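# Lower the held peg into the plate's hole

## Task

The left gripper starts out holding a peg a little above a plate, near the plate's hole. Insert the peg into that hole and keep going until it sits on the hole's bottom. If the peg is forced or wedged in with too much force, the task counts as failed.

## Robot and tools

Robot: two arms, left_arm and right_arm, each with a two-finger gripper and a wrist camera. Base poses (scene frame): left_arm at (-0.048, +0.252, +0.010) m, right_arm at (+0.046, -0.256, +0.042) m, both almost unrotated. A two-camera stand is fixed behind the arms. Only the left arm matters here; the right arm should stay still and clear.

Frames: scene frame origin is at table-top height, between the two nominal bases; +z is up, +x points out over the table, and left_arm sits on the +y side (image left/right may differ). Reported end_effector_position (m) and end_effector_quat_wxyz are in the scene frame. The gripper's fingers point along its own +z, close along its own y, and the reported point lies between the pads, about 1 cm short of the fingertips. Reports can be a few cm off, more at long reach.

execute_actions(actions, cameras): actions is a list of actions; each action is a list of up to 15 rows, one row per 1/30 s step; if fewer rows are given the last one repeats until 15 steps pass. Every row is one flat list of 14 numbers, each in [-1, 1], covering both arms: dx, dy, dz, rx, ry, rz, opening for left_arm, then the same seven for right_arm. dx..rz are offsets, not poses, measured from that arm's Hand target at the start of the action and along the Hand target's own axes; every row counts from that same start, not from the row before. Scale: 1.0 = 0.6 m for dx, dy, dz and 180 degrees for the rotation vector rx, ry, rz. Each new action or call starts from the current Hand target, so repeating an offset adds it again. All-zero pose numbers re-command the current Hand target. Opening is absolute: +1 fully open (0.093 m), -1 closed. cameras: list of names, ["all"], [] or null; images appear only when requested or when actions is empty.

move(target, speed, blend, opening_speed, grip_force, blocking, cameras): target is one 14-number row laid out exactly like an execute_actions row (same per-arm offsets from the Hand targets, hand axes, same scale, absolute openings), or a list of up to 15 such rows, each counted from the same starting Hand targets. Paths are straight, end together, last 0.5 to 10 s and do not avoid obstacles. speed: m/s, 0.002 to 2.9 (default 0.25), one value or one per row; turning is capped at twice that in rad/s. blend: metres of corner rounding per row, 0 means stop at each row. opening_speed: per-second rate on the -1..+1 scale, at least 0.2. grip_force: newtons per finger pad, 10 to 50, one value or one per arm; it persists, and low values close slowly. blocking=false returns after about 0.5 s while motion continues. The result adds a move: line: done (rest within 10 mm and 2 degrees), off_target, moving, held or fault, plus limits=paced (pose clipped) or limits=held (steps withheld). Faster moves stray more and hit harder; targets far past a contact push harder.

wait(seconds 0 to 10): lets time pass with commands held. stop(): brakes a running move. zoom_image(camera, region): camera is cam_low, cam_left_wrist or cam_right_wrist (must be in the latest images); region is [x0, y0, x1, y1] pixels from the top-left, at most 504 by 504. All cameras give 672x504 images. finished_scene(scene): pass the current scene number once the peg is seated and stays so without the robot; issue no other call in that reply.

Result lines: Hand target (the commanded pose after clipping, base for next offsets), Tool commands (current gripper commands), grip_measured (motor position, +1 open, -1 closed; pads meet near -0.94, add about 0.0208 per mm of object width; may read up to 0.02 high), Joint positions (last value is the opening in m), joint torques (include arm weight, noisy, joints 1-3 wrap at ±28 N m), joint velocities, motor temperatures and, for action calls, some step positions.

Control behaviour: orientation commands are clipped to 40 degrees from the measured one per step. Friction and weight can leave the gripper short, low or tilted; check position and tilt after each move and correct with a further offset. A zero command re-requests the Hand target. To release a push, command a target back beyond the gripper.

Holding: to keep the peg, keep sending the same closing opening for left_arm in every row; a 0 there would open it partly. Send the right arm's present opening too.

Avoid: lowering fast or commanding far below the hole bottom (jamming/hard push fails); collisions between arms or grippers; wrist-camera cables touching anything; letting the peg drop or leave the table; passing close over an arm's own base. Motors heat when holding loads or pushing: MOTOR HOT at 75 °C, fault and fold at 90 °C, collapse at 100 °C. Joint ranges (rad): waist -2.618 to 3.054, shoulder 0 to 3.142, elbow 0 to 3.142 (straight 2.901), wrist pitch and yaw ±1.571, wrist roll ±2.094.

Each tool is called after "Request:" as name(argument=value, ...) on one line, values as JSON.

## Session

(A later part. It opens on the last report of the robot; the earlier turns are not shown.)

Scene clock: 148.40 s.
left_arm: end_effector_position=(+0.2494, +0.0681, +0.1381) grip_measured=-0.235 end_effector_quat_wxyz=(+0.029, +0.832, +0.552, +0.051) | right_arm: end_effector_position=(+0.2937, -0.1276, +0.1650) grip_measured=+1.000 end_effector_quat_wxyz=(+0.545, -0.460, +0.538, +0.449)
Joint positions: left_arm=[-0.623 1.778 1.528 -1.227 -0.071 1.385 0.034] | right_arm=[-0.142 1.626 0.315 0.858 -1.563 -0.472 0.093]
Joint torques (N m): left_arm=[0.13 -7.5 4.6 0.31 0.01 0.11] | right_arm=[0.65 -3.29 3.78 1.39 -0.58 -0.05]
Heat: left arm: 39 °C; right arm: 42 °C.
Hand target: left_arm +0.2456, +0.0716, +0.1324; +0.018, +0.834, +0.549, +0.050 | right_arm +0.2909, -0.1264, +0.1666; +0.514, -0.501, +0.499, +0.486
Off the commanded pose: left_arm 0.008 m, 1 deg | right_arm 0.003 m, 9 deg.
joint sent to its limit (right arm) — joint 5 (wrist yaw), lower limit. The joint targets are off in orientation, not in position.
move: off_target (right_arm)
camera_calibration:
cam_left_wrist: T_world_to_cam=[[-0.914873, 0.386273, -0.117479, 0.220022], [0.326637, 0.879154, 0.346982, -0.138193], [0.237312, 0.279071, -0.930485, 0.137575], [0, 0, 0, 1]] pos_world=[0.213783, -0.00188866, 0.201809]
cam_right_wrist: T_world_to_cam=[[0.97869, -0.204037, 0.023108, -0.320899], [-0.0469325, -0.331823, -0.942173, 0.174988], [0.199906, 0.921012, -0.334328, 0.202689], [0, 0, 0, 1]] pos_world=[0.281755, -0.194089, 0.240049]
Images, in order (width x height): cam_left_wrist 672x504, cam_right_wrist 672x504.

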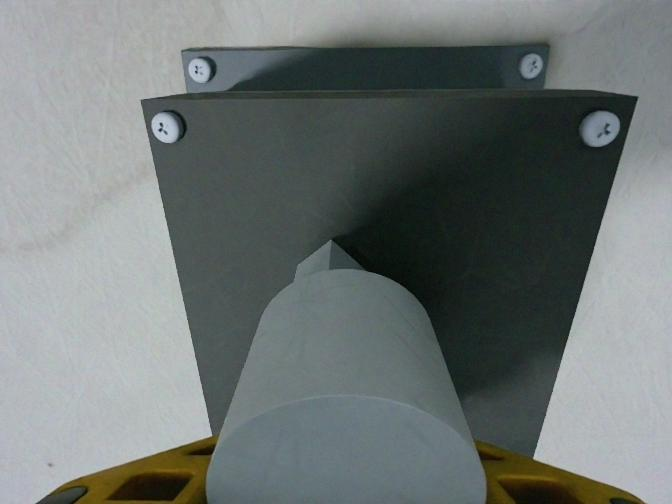

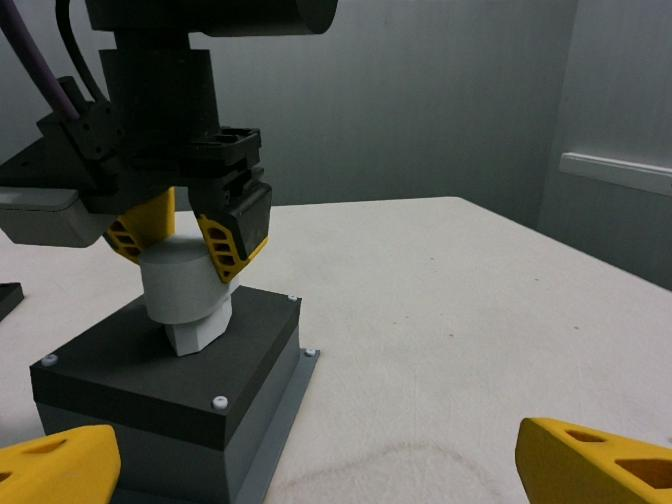

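Request:
move(target=[[0.0007,0.002,-0.03,0,0,0,-0.9386,0,0,0,0,0,0,1],[0.0004,-0.0008,-0.006,0,0,0,-0.9386,0,0,0,0,0,0,1]], speed=0.04, cameras=["cam_left_wrist","cam_right_wrist"])

Request:
zoom_image(camera="cam_right_wrist", region=[150, 290, 240, 360])

Scene clock: 157.20 s.
left_arm: end_effector_position=(+0.2463, +0.0701, +0.1383) grip_measured=-0.235 end_effector_quat_wxyz=(+0.022, +0.832, +0.552, +0.048) | right_arm: end_effector_position=(+0.2937, -0.1276, +0.1650) grip_measured=+1.000 end_effector_quat_wxyz=(+0.545, -0.460, +0.538, +0.449)
Joint positions: left_arm=[-0.623 1.778 1.53 -1.245 -0.071 1.385 0.034] | right_arm=[-0.142 1.626 0.315 0.858 -1.563 -0.472 0.093]
Joint torques (N m): left_arm=[0.08 -7.79 5.09 0.33 0.01 0.12] | right_arm=[0.66 -3.28 3.81 1.4 -0.58 -0.05]
Heat: left arm: 39 °C; right arm: 42 °C.
Hand target: left_arm +0.2448, +0.0720, +0.1359; +0.018, +0.834, +0.549, +0.050 | right_arm +0.2909, -0.1264, +0.1666; +0.514, -0.501, +0.499, +0.486
Off the commanded pose: left_arm 0.003 m, 1 deg | right_arm 0.003 m, 9 deg.
joint sent to its limit (right arm) — joint 5 (wrist yaw), lower limit. The joint targets are off in orientation, not in position.
move: off_target (right_arm)
camera_calibration:
cam_left_wrist: T_world_to_cam=[[-0.916284, 0.387182, -0.10254, 0.214649], [0.33105, 0.876204, 0.350247, -0.140418], [0.225455, 0.28698, -0.931028, 0.140497], [0, 0, 0, 1]] pos_world=[0.211489, -0.000392919, 0.201998]
cam_right_wrist: T_world_to_cam=[[0.97869, -0.204037, 0.023108, -0.320899], [-0.0469325, -0.331823, -0.942173, 0.174988], [0.199906, 0.921012, -0.334328, 0.202689], [0, 0, 0, 1]] pos_world=[0.281755, -0.194089, 0.240049]
Images, in order (width x height): cam_left_wrist 672x504, cam_right_wrist 672x504.

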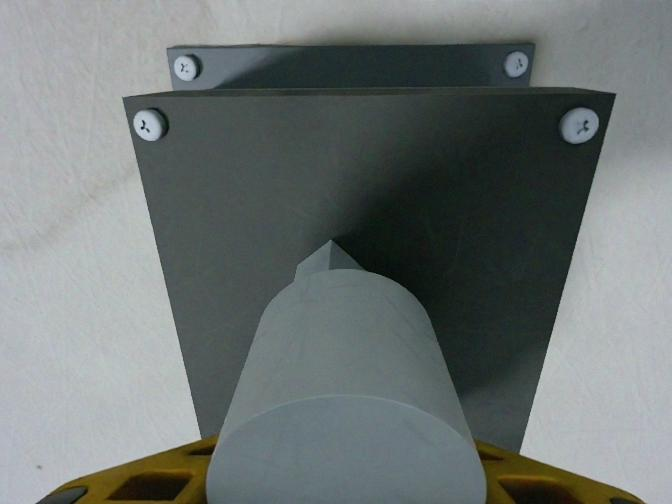

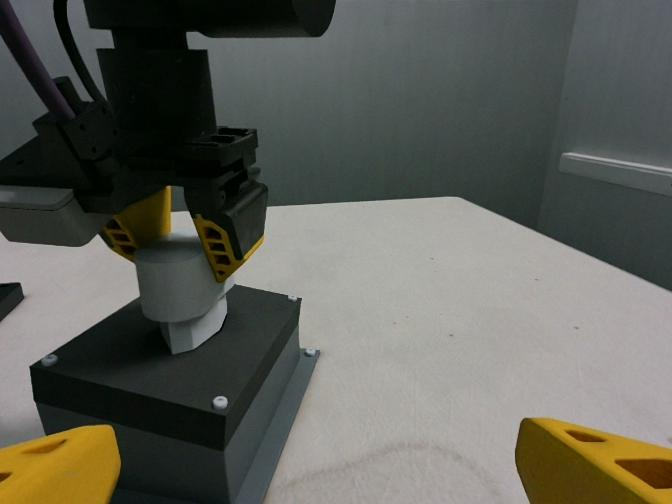

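Scaled by 5.600 from the camera's 672x504 image, which has a finer 960x720 frame.

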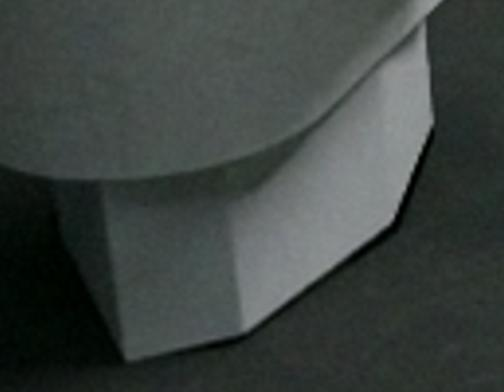

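Request:
zoom_image(camera="cam_left_wrist", region=[200, 290, 340, 450])

Request:
zoom_image(camera="cam_left_wrist", region=[360, 290, 500, 450])

Request:
zoom_image(camera="cam_left_wrist", region=[290, 220, 380, 290])

Scaled by 3.150 from the camera's 672x504 image, which has a finer 960x720 frame.

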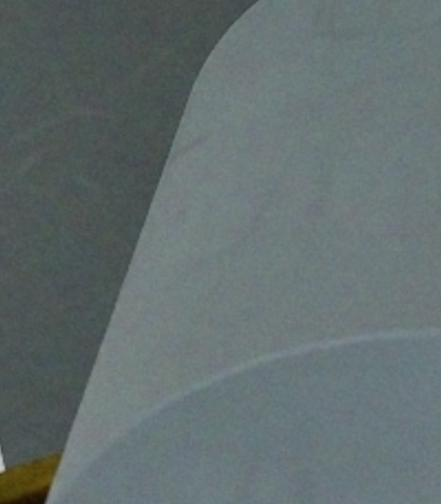

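Scaled by 3.150 from the camera's 672x504 image, which has a finer 960x720 frame.

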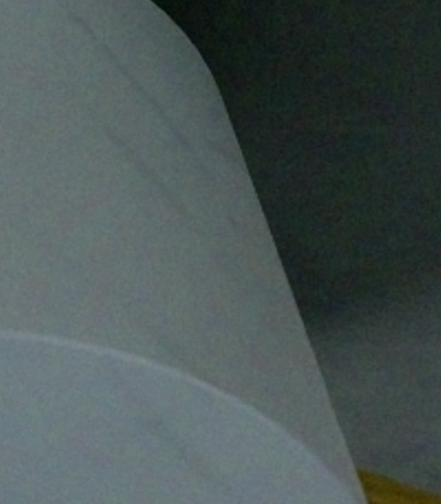

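Scaled by 5.600 from the camera's 672x504 image, which has a finer 960x720 frame.

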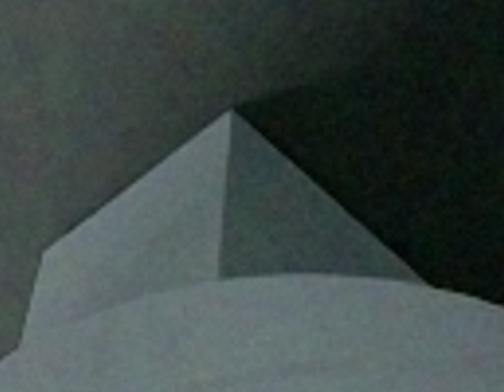

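Request:
move(target=[0,0,-0.06,0,0,0,-0.9386,0,0,0,0,0,0,1], speed=0.15, cameras=["cam_left_wrist","cam_right_wrist"])

Request:
zoom_image(camera="cam_right_wrist", region=[140, 270, 250, 370])

Request:
zoom_image(camera="cam_left_wrist", region=[270, 190, 390, 290])

Scene clock: 183.17 s.
left_arm: end_effector_position=(+0.2431, +0.0707, +0.1630) grip_measured=-0.235 end_effector_quat_wxyz=(+0.019, +0.833, +0.551, +0.046) | right_arm: end_effector_position=(+0.2937, -0.1276, +0.1650) grip_measured=+1.000 end_effector_quat_wxyz=(+0.545, -0.460, +0.538, +0.449)
Joint positions: left_arm=[-0.627 1.778 1.629 -1.351 -0.071 1.385 0.034] | right_arm=[-0.142 1.626 0.315 0.858 -1.563 -0.472 0.093]
Joint torques (N m): left_arm=[-0.38 -8.01 8.01 -0.04 0 0.04] | right_arm=[0.66 -3.26 3.79 1.39 -0.58 -0.05]
Heat: left arm: 40 °C; right arm: 42 °C.
Hand target: left_arm +0.2411, +0.0710, +0.1717; +0.018, +0.834, +0.549, +0.050 | right_arm +0.2909, -0.1264, +0.1666; +0.514, -0.501, +0.499, +0.486
Off the commanded pose: left_arm 0.009 m, 0 deg | right_arm 0.003 m, 9 deg.
joint sent to its limit (right arm) — joint 5 (wrist yaw), lower limit. The joint targets are off in orientation, not in position.
move: off_target (right_arm)
camera_calibration:
cam_left_wrist: T_world_to_cam=[[-0.915464, 0.391168, -0.0944063, 0.212208], [0.336846, 0.873286, 0.352004, -0.150045], [0.220137, 0.290447, -0.931225, 0.164989], [0, 0, 0, 1]] pos_world=[0.20849, 0.000102893, 0.226492]
cam_right_wrist: T_world_to_cam=[[0.97869, -0.204037, 0.023108, -0.320899], [-0.0469325, -0.331823, -0.942173, 0.174988], [0.199906, 0.921012, -0.334328, 0.202689], [0, 0, 0, 1]] pos_world=[0.281755, -0.194089, 0.240049]
Images, in order (width x height): cam_left_wrist 672x504, cam_right_wrist 672x504.

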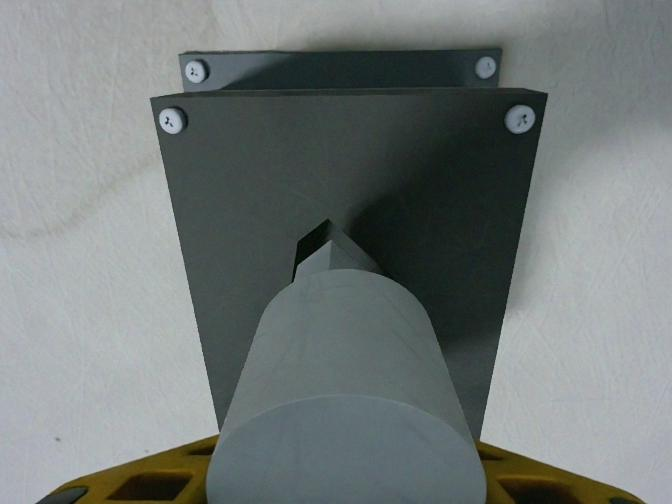

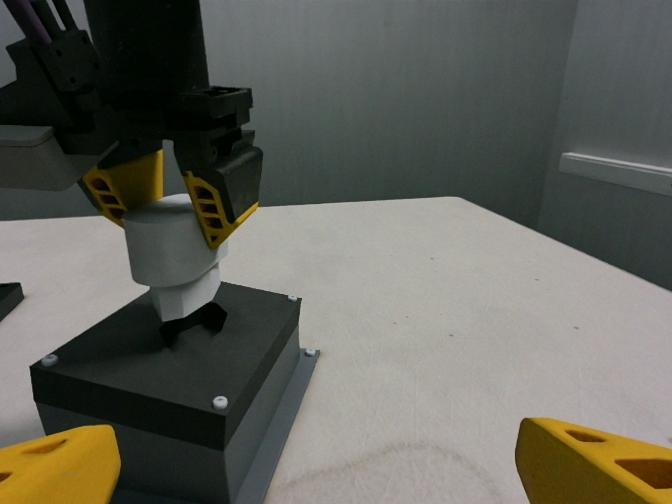

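Scaled by 4.582 from the camera's 672x504 image, which has a finer 960x720 frame.

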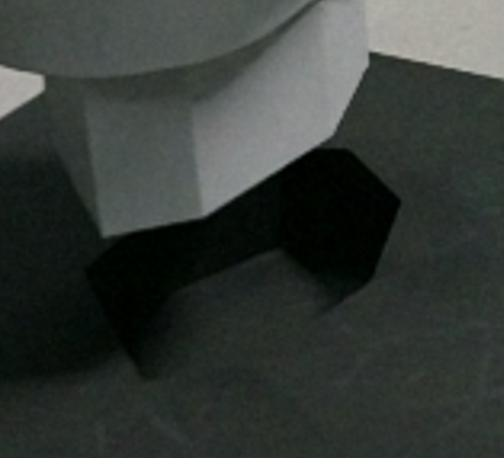

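Scaled by 4.200 from the camera's 672x504 image, which has a finer 960x720 frame.

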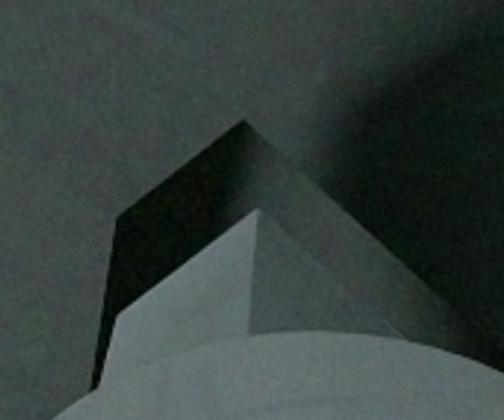

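Request:
move(target=[-0.0022,0.0011,0.0633,0,0,0,-0.9386,0,0,0,0,0,0,1], speed=0.05, cameras=["cam_left_wrist","cam_right_wrist"])

Request:
zoom_image(camera="cam_right_wrist", region=[140, 270, 250, 370])

Request:
zoom_image(camera="cam_left_wrist", region=[290, 210, 380, 280])

Scene clock: 197.93 s.
left_arm: end_effector_position=(+0.2470, +0.0684, +0.1385) grip_measured=-0.235 end_effector_quat_wxyz=(+0.025, +0.833, +0.551, +0.050) | right_arm: end_effector_position=(+0.2937, -0.1276, +0.1650) grip_measured=+1.000 end_effector_quat_wxyz=(+0.545, -0.460, +0.538, +0.449)
Joint positions: left_arm=[-0.627 1.778 1.53 -1.239 -0.072 1.385 0.034] | right_arm=[-0.142 1.626 0.315 0.858 -1.563 -0.472 0.093]
Joint torques (N m): left_arm=[0.13 -7.38 4.88 0.29 0.01 0.09] | right_arm=[0.66 -3.26 3.81 1.39 -0.58 -0.05]
Heat: left arm: 40 °C; right arm: 42 °C.
Hand target: left_arm +0.2451, +0.0705, +0.1340; +0.018, +0.834, +0.549, +0.050 | right_arm +0.2909, -0.1264, +0.1666; +0.514, -0.501, +0.499, +0.486
Off the commanded pose: left_arm 0.005 m, 1 deg | right_arm 0.003 m, 9 deg.
joint sent to its limit (right arm) — joint 5 (wrist yaw), lower limit. The joint targets are off in orientation, not in position.
move: off_target (right_arm)
camera_calibration:
cam_left_wrist: T_world_to_cam=[[-0.914372, 0.390019, -0.108669, 0.216129], [0.332119, 0.876046, 0.34963, -0.139361], [0.231562, 0.283601, -0.930564, 0.139583], [0, 0, 0, 1]] pos_world=[0.211584, -0.00179319, 0.202103]
cam_right_wrist: T_world_to_cam=[[0.97869, -0.204037, 0.023108, -0.320899], [-0.0469325, -0.331823, -0.942173, 0.174988], [0.199906, 0.921012, -0.334328, 0.202689], [0, 0, 0, 1]] pos_world=[0.281755, -0.194089, 0.240049]
Images, in order (width x height): cam_left_wrist 672x504, cam_right_wrist 672x504.

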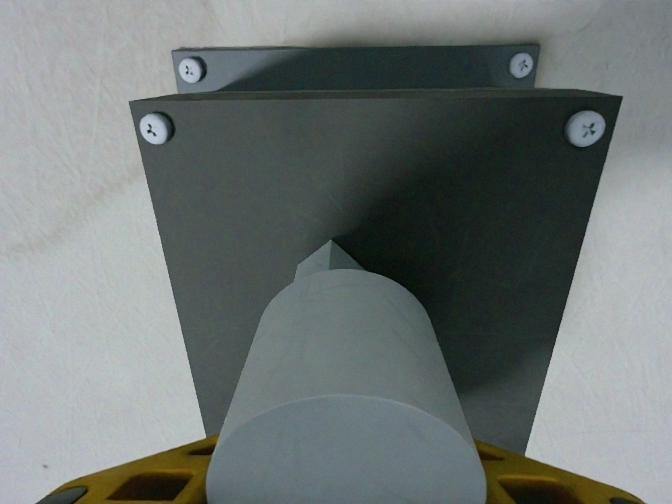

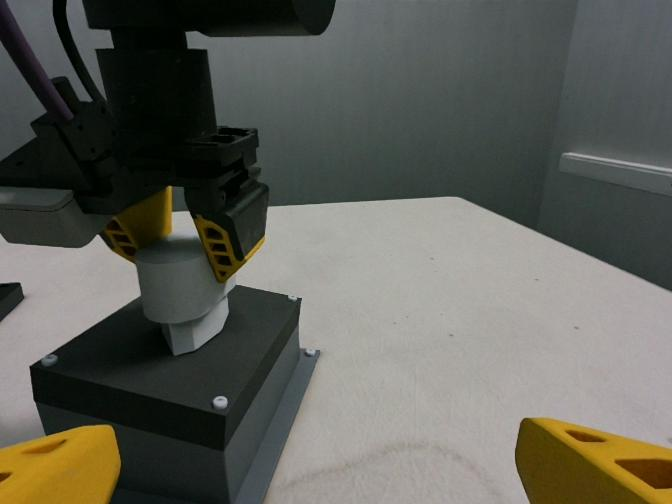

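Scaled by 4.582 from the camera's 672x504 image, which has a finer 960x720 frame.

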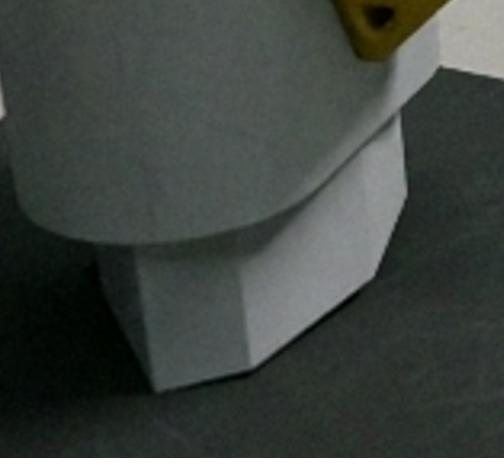

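Scaled by 5.600 from the camera's 672x504 image, which has a finer 960x720 frame.

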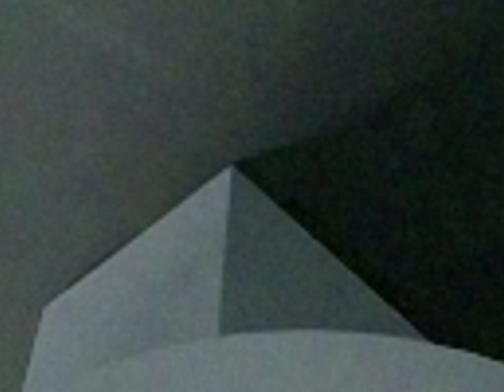

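Request:
move(target=[[0.002,-0.008,0,0,0,0,-0.9386,0,0,0,0,0,0,1],[0.002,-0.008,0.01,0,0,0,-0.9386,0,0,0,0,0,0,1]], speed=0.015, cameras=["cam_left_wrist","cam_right_wrist"])

Request:
zoom_image(camera="cam_right_wrist", region=[140, 270, 250, 370])

Request:
zoom_image(camera="cam_left_wrist", region=[290, 210, 380, 280])

Scene clock: 205.67 s.
left_arm: end_effector_position=(+0.2462, +0.0689, +0.1380) grip_measured=-0.235 end_effector_quat_wxyz=(+0.033, +0.832, +0.551, +0.053) | right_arm: end_effector_position=(+0.2937, -0.1276, +0.1650) grip_measured=+1.000 end_effector_quat_wxyz=(+0.545, -0.460, +0.538, +0.449)
Joint positions: left_arm=[-0.627 1.757 1.502 -1.213 -0.072 1.385 0.034] | right_arm=[-0.142 1.626 0.315 0.858 -1.563 -0.472 0.093]
Joint torques (N m): left_arm=[0.27 -6.94 3.71 0.38 0.01 0.1] | right_arm=[0.66 -3.28 3.78 1.4 -0.58 -0.05]
Heat: left arm: 40 °C; right arm: 42 °C.
Hand target: left_arm +0.2418, +0.0737, +0.1276; +0.018, +0.834, +0.549, +0.050 | right_arm +0.2909, -0.1264, +0.1666; +0.514, -0.501, +0.499, +0.486
Off the commanded pose: left_arm 0.012 m, 2 deg | right_arm 0.003 m, 9 deg.
joint sent to its limit (right arm) — joint 5 (wrist yaw), lower limit. The joint targets are off in orientation, not in position.
move: off_target (left_arm, right_arm)
camera_calibration:
cam_left_wrist: T_world_to_cam=[[-0.912649, 0.388787, -0.126162, 0.217234], [0.326872, 0.879526, 0.345815, -0.137877], [0.245411, 0.274369, -0.929782, 0.1363], [0, 0, 0, 1]] pos_world=[0.209877, -0.000588093, 0.201816]
cam_right_wrist: T_world_to_cam=[[0.97869, -0.204037, 0.023108, -0.320899], [-0.0469325, -0.331823, -0.942173, 0.174988], [0.199906, 0.921012, -0.334328, 0.202689], [0, 0, 0, 1]] pos_world=[0.281755, -0.194089, 0.240049]
Images, in order (width x height): cam_left_wrist 672x504, cam_right_wrist 672x504.

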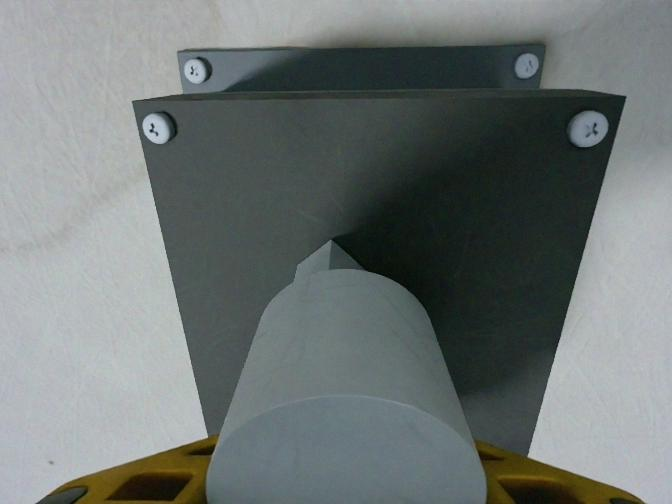

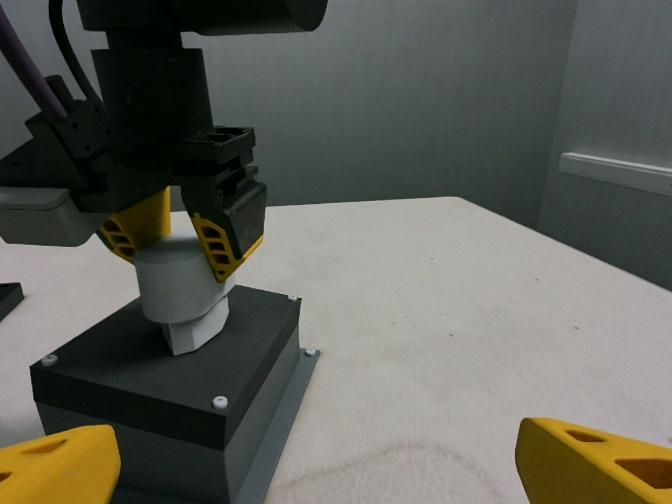

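Scaled by 4.582 from the camera's 672x504 image, which has a finer 960x720 frame.

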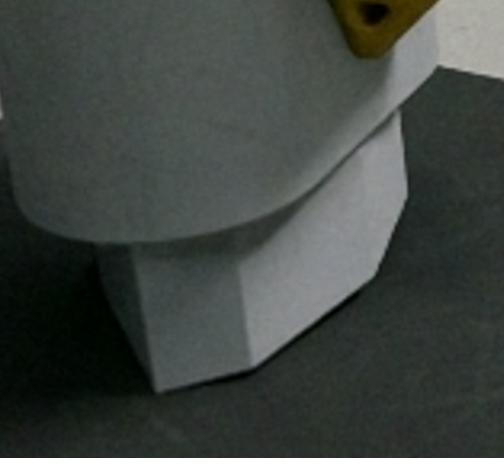

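Scaled by 5.600 from the camera's 672x504 image, which has a finer 960x720 frame.

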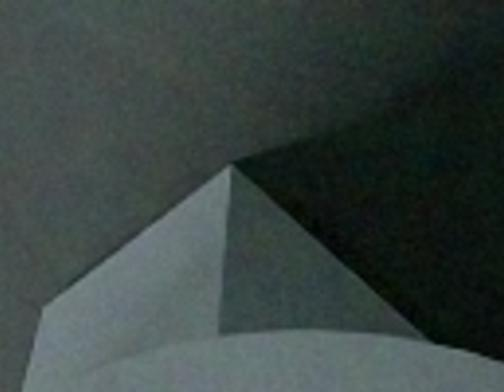

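Request:
move(target=[[0.002,0.0087,-0.046,0,0,0,-0.9386,0,0,0,0,0,0,1],[-0.0005,0.0075,-0.0135,0,0,0,-0.9386,0,0,0,0,0,0,1]], speed=[0.06,0.04], cameras=["cam_left_wrist","cam_right_wrist"])

Request:
zoom_image(camera="cam_right_wrist", region=[140, 270, 250, 370])

Request:
zoom_image(camera="cam_left_wrist", region=[290, 210, 380, 280])

Scene clock: 216.73 s.
left_arm: end_effector_position=(+0.2444, +0.0702, +0.1409) grip_measured=-0.235 end_effector_quat_wxyz=(+0.026, +0.833, +0.551, +0.050) | right_arm: end_effector_position=(+0.2937, -0.1276, +0.1650) grip_measured=+1.000 end_effector_quat_wxyz=(+0.545, -0.460, +0.538, +0.449)
Joint positions: left_arm=[-0.627 1.764 1.523 -1.244 -0.072 1.385 0.034] | right_arm=[-0.142 1.626 0.315 0.858 -1.563 -0.472 0.093]
Joint torques (N m): left_arm=[0.25 -6.39 5.83 0.26 0 0.1] | right_arm=[0.66 -3.29 3.79 1.39 -0.58 -0.05]
Heat: left arm: 40 °C; right arm: 42 °C.
Hand target: left_arm +0.2450, +0.0714, +0.1361; +0.018, +0.834, +0.549, +0.050 | right_arm +0.2909, -0.1264, +0.1666; +0.514, -0.501, +0.499, +0.486
Off the commanded pose: left_arm 0.005 m, 1 deg | right_arm 0.003 m, 9 deg.
joint sent to its limit (right arm) — joint 5 (wrist yaw), lower limit. The joint targets are off in orientation, not in position.
move: off_target (right_arm)
camera_calibration:
cam_left_wrist: T_world_to_cam=[[-0.914215, 0.389968, -0.11016, 0.213462], [0.331635, 0.876229, 0.349629, -0.140902], [0.23287, 0.283103, -0.930389, 0.141688], [0, 0, 0, 1]] pos_world=[0.208884, 0.000107075, 0.204604]
cam_right_wrist: T_world_to_cam=[[0.97869, -0.204037, 0.023108, -0.320899], [-0.0469325, -0.331823, -0.942173, 0.174988], [0.199906, 0.921012, -0.334328, 0.202689], [0, 0, 0, 1]] pos_world=[0.281755, -0.194089, 0.240049]
Images, in order (width x height): cam_left_wrist 672x504, cam_right_wrist 672x504.

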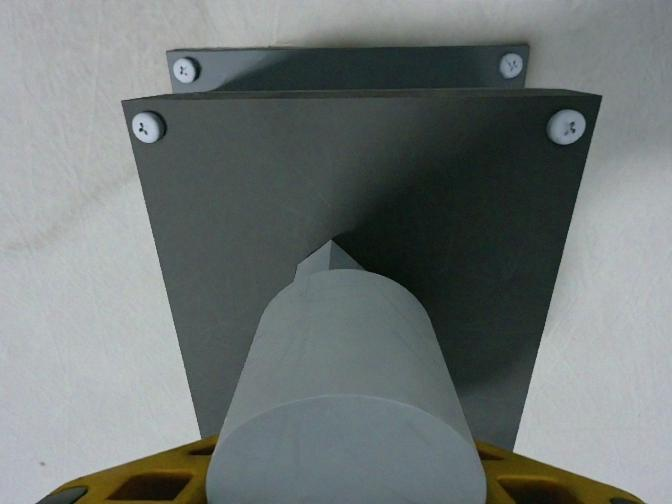

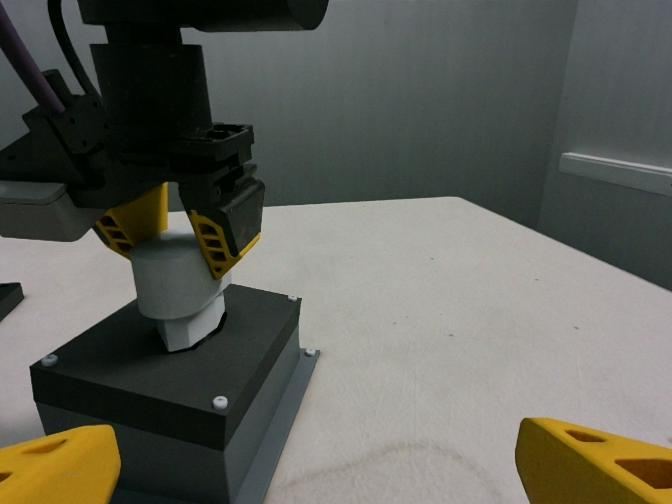

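Scaled by 4.582 from the camera's 672x504 image, which has a finer 960x720 frame.

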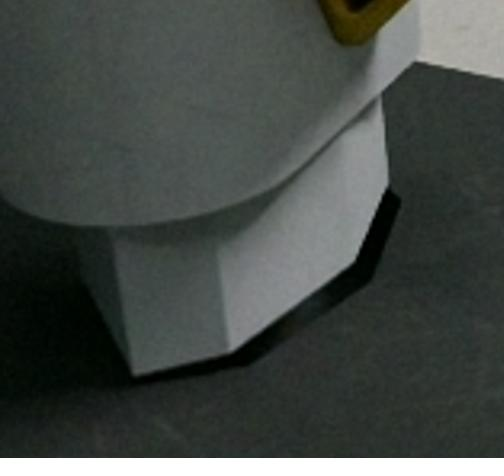

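Scaled by 5.600 from the camera's 672x504 image, which has a finer 960x720 frame.

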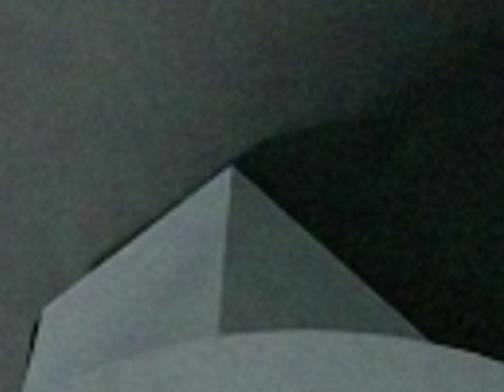

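Request:
move(target=[0.0002,0.0012,0.0075,0,0,0,-0.9386,0,0,0,0,0,0,1], speed=0.03, cameras=["cam_left_wrist","cam_right_wrist"])

Request:
zoom_image(camera="cam_right_wrist", region=[140, 270, 250, 370])

Request:
zoom_image(camera="cam_left_wrist", region=[290, 210, 380, 280])

Scene clock: 224.13 s.
left_arm: end_effector_position=(+0.2460, +0.0691, +0.1387) grip_measured=-0.235 end_effector_quat_wxyz=(+0.029, +0.832, +0.551, +0.051) | right_arm: end_effector_position=(+0.2937, -0.1276, +0.1650) grip_measured=+1.000 end_effector_quat_wxyz=(+0.545, -0.460, +0.538, +0.449)
Joint positions: left_arm=[-0.627 1.766 1.516 -1.229 -0.072 1.385 0.034] | right_arm=[-0.142 1.626 0.315 0.858 -1.563 -0.472 0.093]
Joint torques (N m): left_arm=[0.42 -6.24 5.38 0.33 0.02 0.11] | right_arm=[0.65 -3.28 3.79 1.4 -0.58 -0.05]
Heat: left arm: 40 °C; right arm: 42 °C.
Hand target: left_arm +0.2462, +0.0714, +0.1316; +0.018, +0.834, +0.549, +0.050 | right_arm +0.2909, -0.1264, +0.1666; +0.514, -0.501, +0.499, +0.486
Off the commanded pose: left_arm 0.007 m, 1 deg | right_arm 0.003 m, 9 deg.
joint sent to its limit (right arm) — joint 5 (wrist yaw), lower limit. The joint targets are off in orientation, not in position.
move: off_target (right_arm)
camera_calibration:
cam_left_wrist: T_world_to_cam=[[-0.913649, 0.38957, -0.116106, 0.215829], [0.329845, 0.877404, 0.348374, -0.139112], [0.237588, 0.279995, -0.930137, 0.138459], [0, 0, 0, 1]] pos_world=[0.210181, -0.000791222, 0.202308]
cam_right_wrist: T_world_to_cam=[[0.97869, -0.204037, 0.023108, -0.320899], [-0.0469325, -0.331823, -0.942173, 0.174988], [0.199906, 0.921012, -0.334328, 0.202689], [0, 0, 0, 1]] pos_world=[0.281755, -0.194089, 0.240049]
Images, in order (width x height): cam_left_wrist 672x504, cam_right_wrist 672x504.

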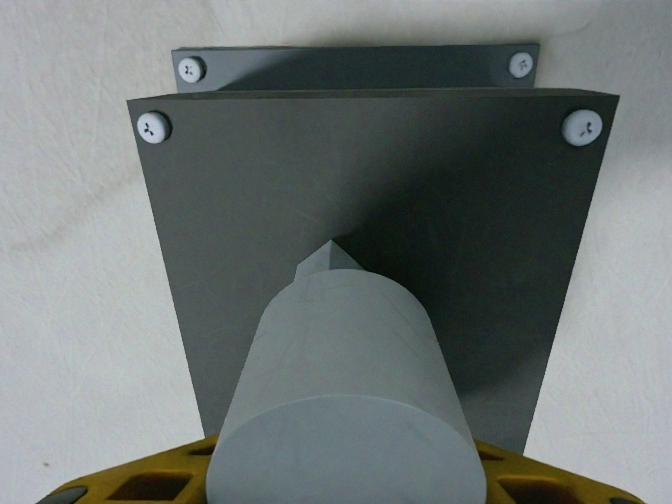

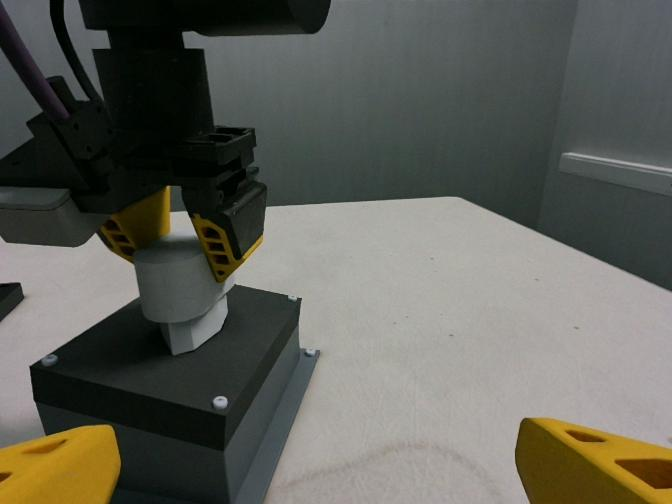

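Scaled by 4.582 from the camera's 672x504 image, which has a finer 960x720 frame.

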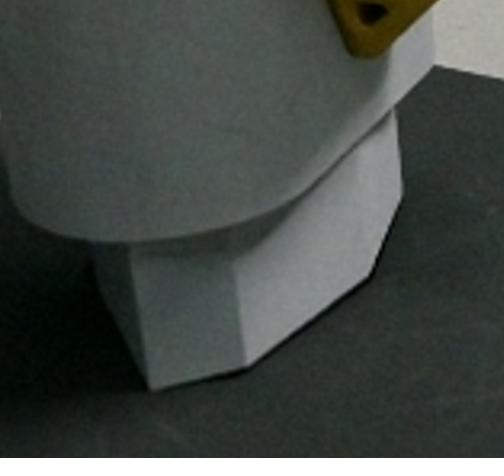

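Scaled by 5.600 from the camera's 672x504 image, which has a finer 960x720 frame.

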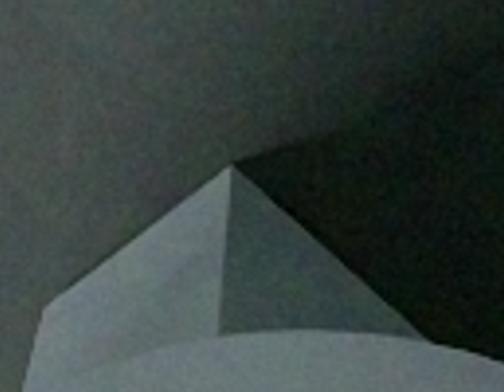

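Request:
move(target=[[0.001,0.003,-0.034,0,0,0,-0.9386,0,0,0,0,0,0,1],[0.0062,0.0017,-0.0242,0,-0.0194,0,-0.9386,0,0,0,0,0,0,1]], speed=0.06, cameras=["cam_left_wrist","cam_right_wrist"])

Request:
zoom_image(camera="cam_right_wrist", region=[140, 270, 250, 370])

Request:
zoom_image(camera="cam_left_wrist", region=[290, 210, 380, 280])

Scene clock: 241.20 s.
left_arm: end_effector_position=(+0.2476, +0.0736, +0.1467) grip_measured=-0.235 end_effector_quat_wxyz=(+0.033, +0.834, +0.550, +0.029) | right_arm: end_effector_position=(+0.2937, -0.1276, +0.1650) grip_measured=+1.000 end_effector_quat_wxyz=(+0.545, -0.460, +0.538, +0.449)
Joint positions: left_arm=[-0.59 1.771 1.556 -1.272 -0.024 1.422 0.034] | right_arm=[-0.142 1.626 0.315 0.858 -1.563 -0.472 0.093]
Joint torques (N m): left_arm=[0.53 -7.65 5.78 0.31 0.22 0.15] | right_arm=[0.66 -3.28 3.79 1.39 -0.58 -0.05]
Heat: left arm: 40 °C; right arm: 42 °C.
Hand target: left_arm +0.2470, +0.0740, +0.1464; +0.035, +0.835, +0.548, +0.024 | right_arm +0.2909, -0.1264, +0.1666; +0.514, -0.501, +0.499, +0.486
Off the commanded pose: left_arm 0.001 m, 1 deg | right_arm 0.003 m, 9 deg.
joint sent to its limit (right arm) — joint 5 (wrist yaw), lower limit. The joint targets are off in orientation, not in position.
move: off_target (right_arm)
camera_calibration:
cam_left_wrist: T_world_to_cam=[[-0.915598, 0.389818, -0.0985994, 0.214422], [0.344253, 0.886665, 0.308732, -0.144797], [0.207774, 0.248731, -0.946025, 0.156302], [0, 0, 0, 1]] pos_world=[0.213696, 0.00592327, 0.213711]
cam_right_wrist: T_world_to_cam=[[0.97869, -0.204037, 0.023108, -0.320899], [-0.0469325, -0.331823, -0.942173, 0.174988], [0.199906, 0.921012, -0.334328, 0.202689], [0, 0, 0, 1]] pos_world=[0.281755, -0.194089, 0.240049]
Images, in order (width x height): cam_left_wrist 672x504, cam_right_wrist 672x504.

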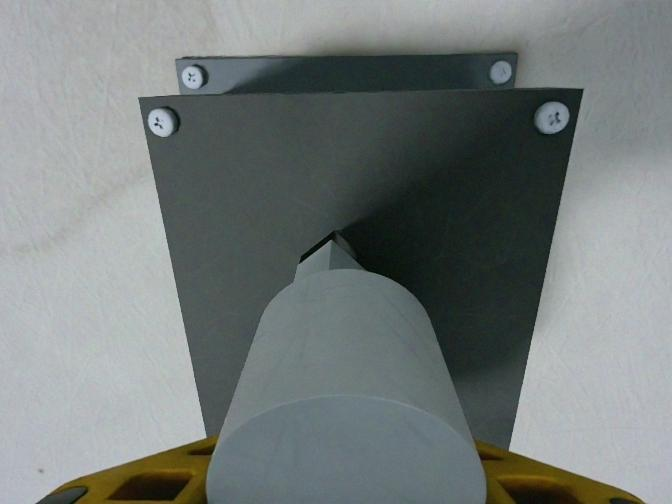

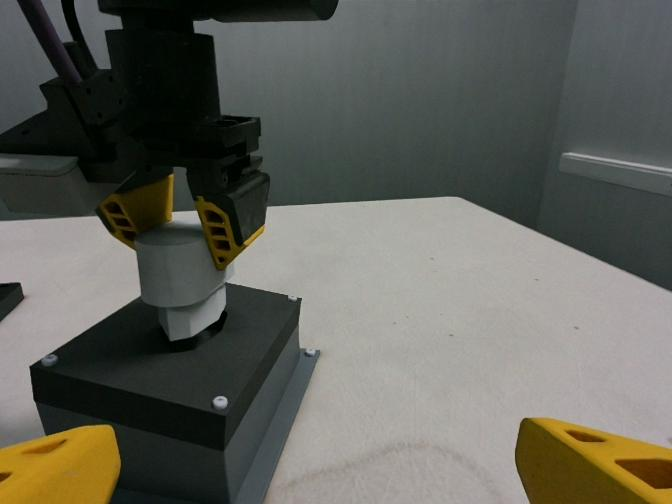

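Scaled by 4.582 from the camera's 672x504 image, which has a finer 960x720 frame.

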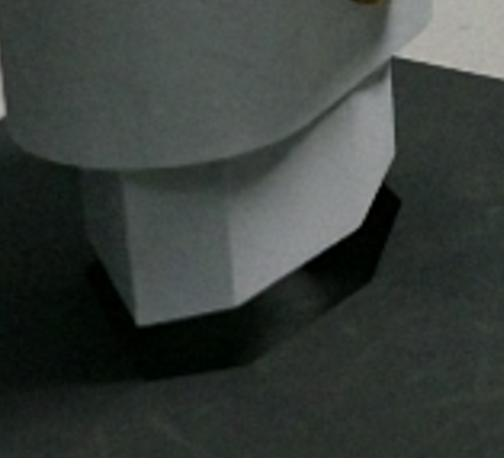

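Scaled by 5.600 from the camera's 672x504 image, which has a finer 960x720 frame.

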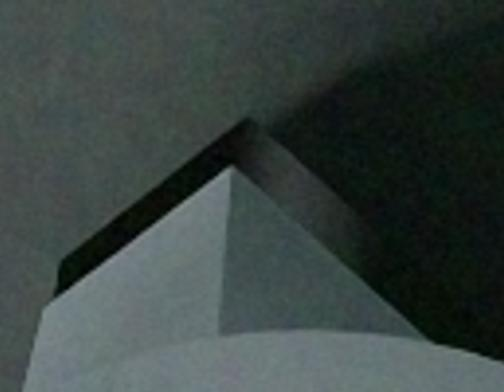

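Request:
move(target=[0.0003,-0.0018,0.0213,0,0,0,-0.9386,0,0,0,0,0,0,1], speed=0.03, cameras=["cam_left_wrist","cam_right_wrist"])

Request:
zoom_image(camera="cam_right_wrist", region=[140, 270, 250, 370])

Request:
zoom_image(camera="cam_left_wrist", region=[290, 210, 380, 280])

Scene clock: 252.53 s.
left_arm: end_effector_position=(+0.2489, +0.0725, +0.1366) grip_measured=-0.235 end_effector_quat_wxyz=(+0.037, +0.834, +0.550, +0.028) | right_arm: end_effector_position=(+0.2937, -0.1276, +0.1650) grip_measured=+1.000 end_effector_quat_wxyz=(+0.545, -0.460, +0.538, +0.449)
Joint positions: left_arm=[-0.588 1.771 1.516 -1.225 -0.019 1.423 0.034] | right_arm=[-0.142 1.626 0.315 0.858 -1.563 -0.472 0.093]
Joint torques (N m): left_arm=[0.49 -7.66 4.96 0.36 0.15 0.12] | right_arm=[0.66 -3.28 3.78 1.39 -0.58 -0.05]
Heat: left arm: 40 °C; right arm: 42 °C.
Hand target: left_arm +0.2472, +0.0742, +0.1336; +0.035, +0.835, +0.548, +0.024 | right_arm +0.2909, -0.1264, +0.1666; +0.514, -0.501, +0.499, +0.486
Off the commanded pose: left_arm 0.004 m, 1 deg | right_arm 0.003 m, 9 deg.
joint sent to its limit (right arm) — joint 5 (wrist yaw), lower limit. The joint targets are off in orientation, not in position.
move: off_target (right_arm)
camera_calibration:
cam_left_wrist: T_world_to_cam=[[-0.915154, 0.389399, -0.104221, 0.215667], [0.343668, 0.888815, 0.30315, -0.140366], [0.21068, 0.241612, -0.947226, 0.146731], [0, 0, 0, 1]] pos_world=[0.214694, 0.00532692, 0.204017]
cam_right_wrist: T_world_to_cam=[[0.97869, -0.204037, 0.023108, -0.320899], [-0.0469325, -0.331823, -0.942173, 0.174988], [0.199906, 0.921012, -0.334328, 0.202689], [0, 0, 0, 1]] pos_world=[0.281755, -0.194089, 0.240049]
Images, in order (width x height): cam_left_wrist 672x504, cam_right_wrist 672x504.

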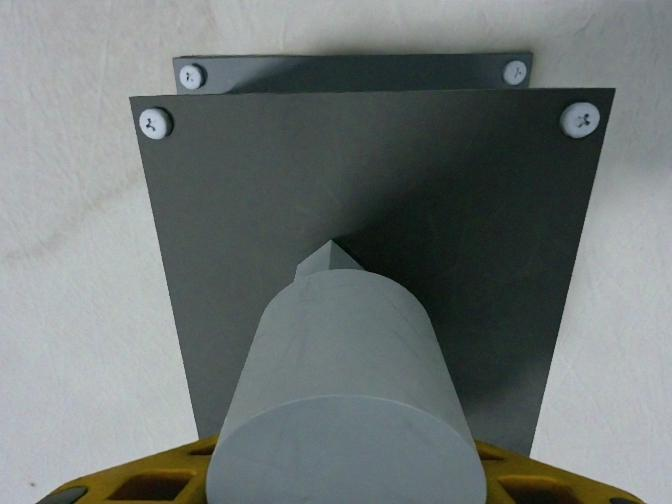

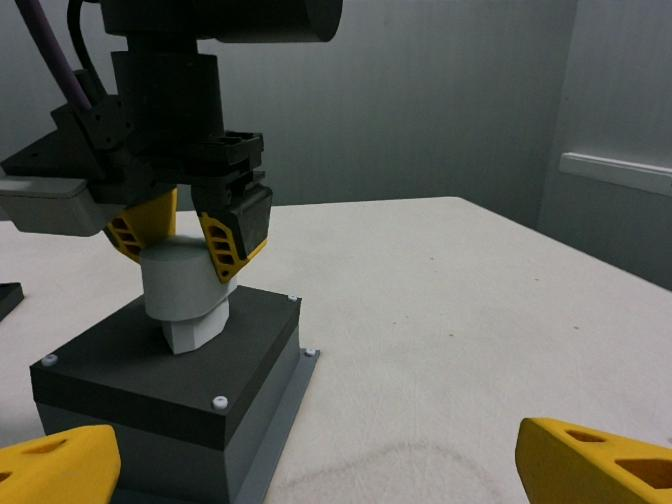

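Scaled by 4.582 from the camera's 672x504 image, which has a finer 960x720 frame.

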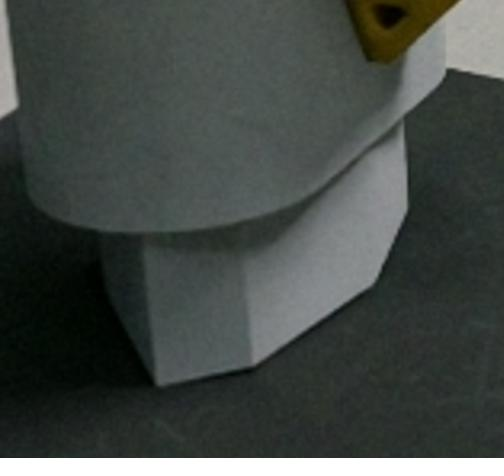

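Scaled by 5.600 from the camera's 672x504 image, which has a finer 960x720 frame.

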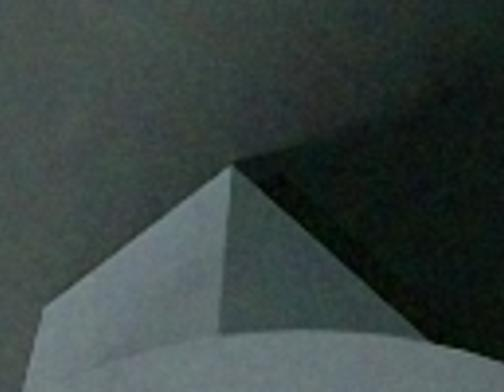

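Request:
move(target=[[0.0013,-0.0025,-0.022,0,0,0,-0.9386,0,0,0,0,0,0,1],[0.0013,-0.0025,0.004,0,0,0,-0.9386,0,0,0,0,0,0,1]], speed=0.03, cameras=["cam_left_wrist","cam_right_wrist"])

Request:
zoom_image(camera="cam_right_wrist", region=[140, 270, 250, 370])

Request:
zoom_image(camera="cam_left_wrist", region=[290, 210, 380, 280])

Scene clock: 261.50 s.
left_arm: end_effector_position=(+0.2493, +0.0734, +0.1360) grip_measured=-0.235 end_effector_quat_wxyz=(+0.038, +0.833, +0.551, +0.028) | right_arm: end_effector_position=(+0.2937, -0.1276, +0.1650) grip_measured=+1.000 end_effector_quat_wxyz=(+0.545, -0.460, +0.538, +0.449)
Joint positions: left_arm=[-0.585 1.769 1.511 -1.22 -0.018 1.425 0.034] | right_arm=[-0.142 1.626 0.315 0.858 -1.563 -0.472 0.093]
Joint torques (N m): left_arm=[0.35 -7.88 4.12 0.4 0.16 0.11] | right_arm=[0.65 -3.29 3.79 1.39 -0.58 -0.05]
Motor temperatures (°C): left_arm=[28 41 38 27 29 30 33] | right_arm=[28 33 32 42 29 27 28]
Heat: left arm: 41 °C; right arm: 42 °C.
Hand target: left_arm +0.2463, +0.0754, +0.1311; +0.035, +0.835, +0.548, +0.024 | right_arm +0.2909, -0.1264, +0.1666; +0.514, -0.501, +0.499, +0.486
Off the commanded pose: left_arm 0.006 m, 1 deg | right_arm 0.003 m, 9 deg.
joint sent to its limit (right arm) — joint 5 (wrist yaw), lower limit. The joint targets are off in orientation, not in position.
move: off_target (right_arm)
camera_calibration:
cam_left_wrist: T_world_to_cam=[[-0.915416, 0.388321, -0.105931, 0.216002], [0.342474, 0.889697, 0.301913, -0.140739], [0.211485, 0.240097, -0.947432, 0.145811], [0, 0, 0, 1]] pos_world=[0.215094, 0.00632833, 0.203518]
cam_right_wrist: T_world_to_cam=[[0.97869, -0.204037, 0.023108, -0.320899], [-0.0469325, -0.331823, -0.942173, 0.174988], [0.199906, 0.921012, -0.334328, 0.202689], [0, 0, 0, 1]] pos_world=[0.281755, -0.194089, 0.240049]
Images, in order (width x height): cam_left_wrist 672x504, cam_right_wrist 672x504.

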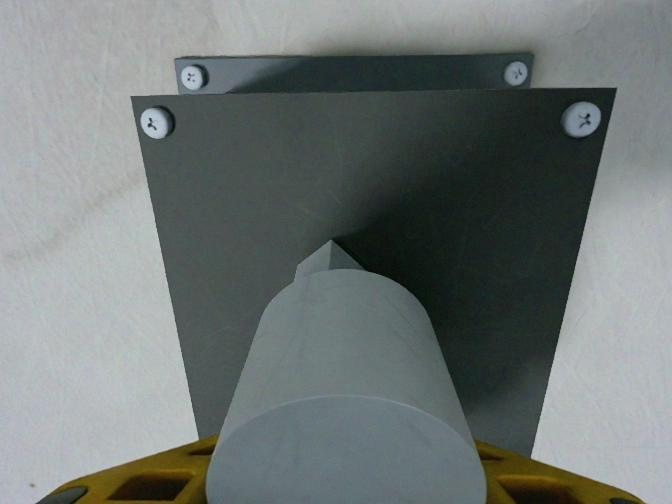

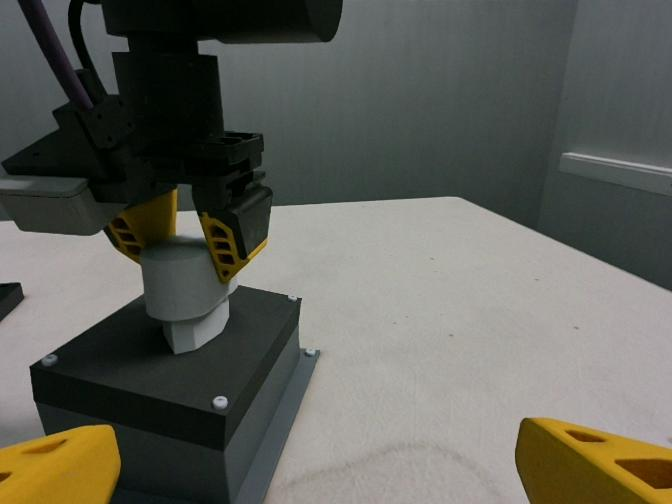

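Scaled by 4.582 from the camera's 672x504 image, which has a finer 960x720 frame.

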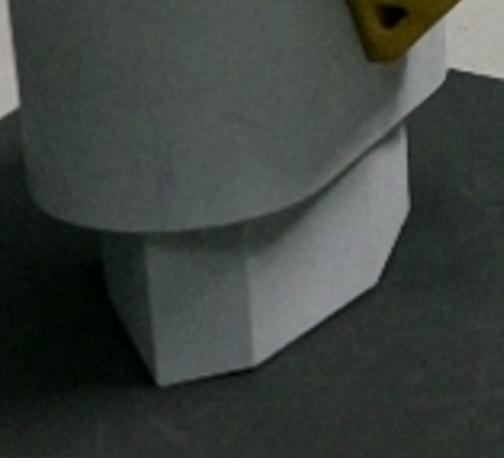

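Scaled by 5.600 from the camera's 672x504 image, which has a finer 960x720 frame.

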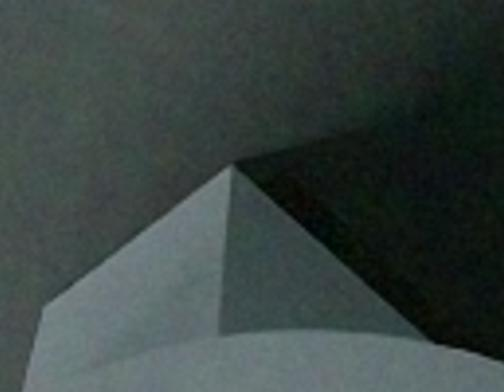

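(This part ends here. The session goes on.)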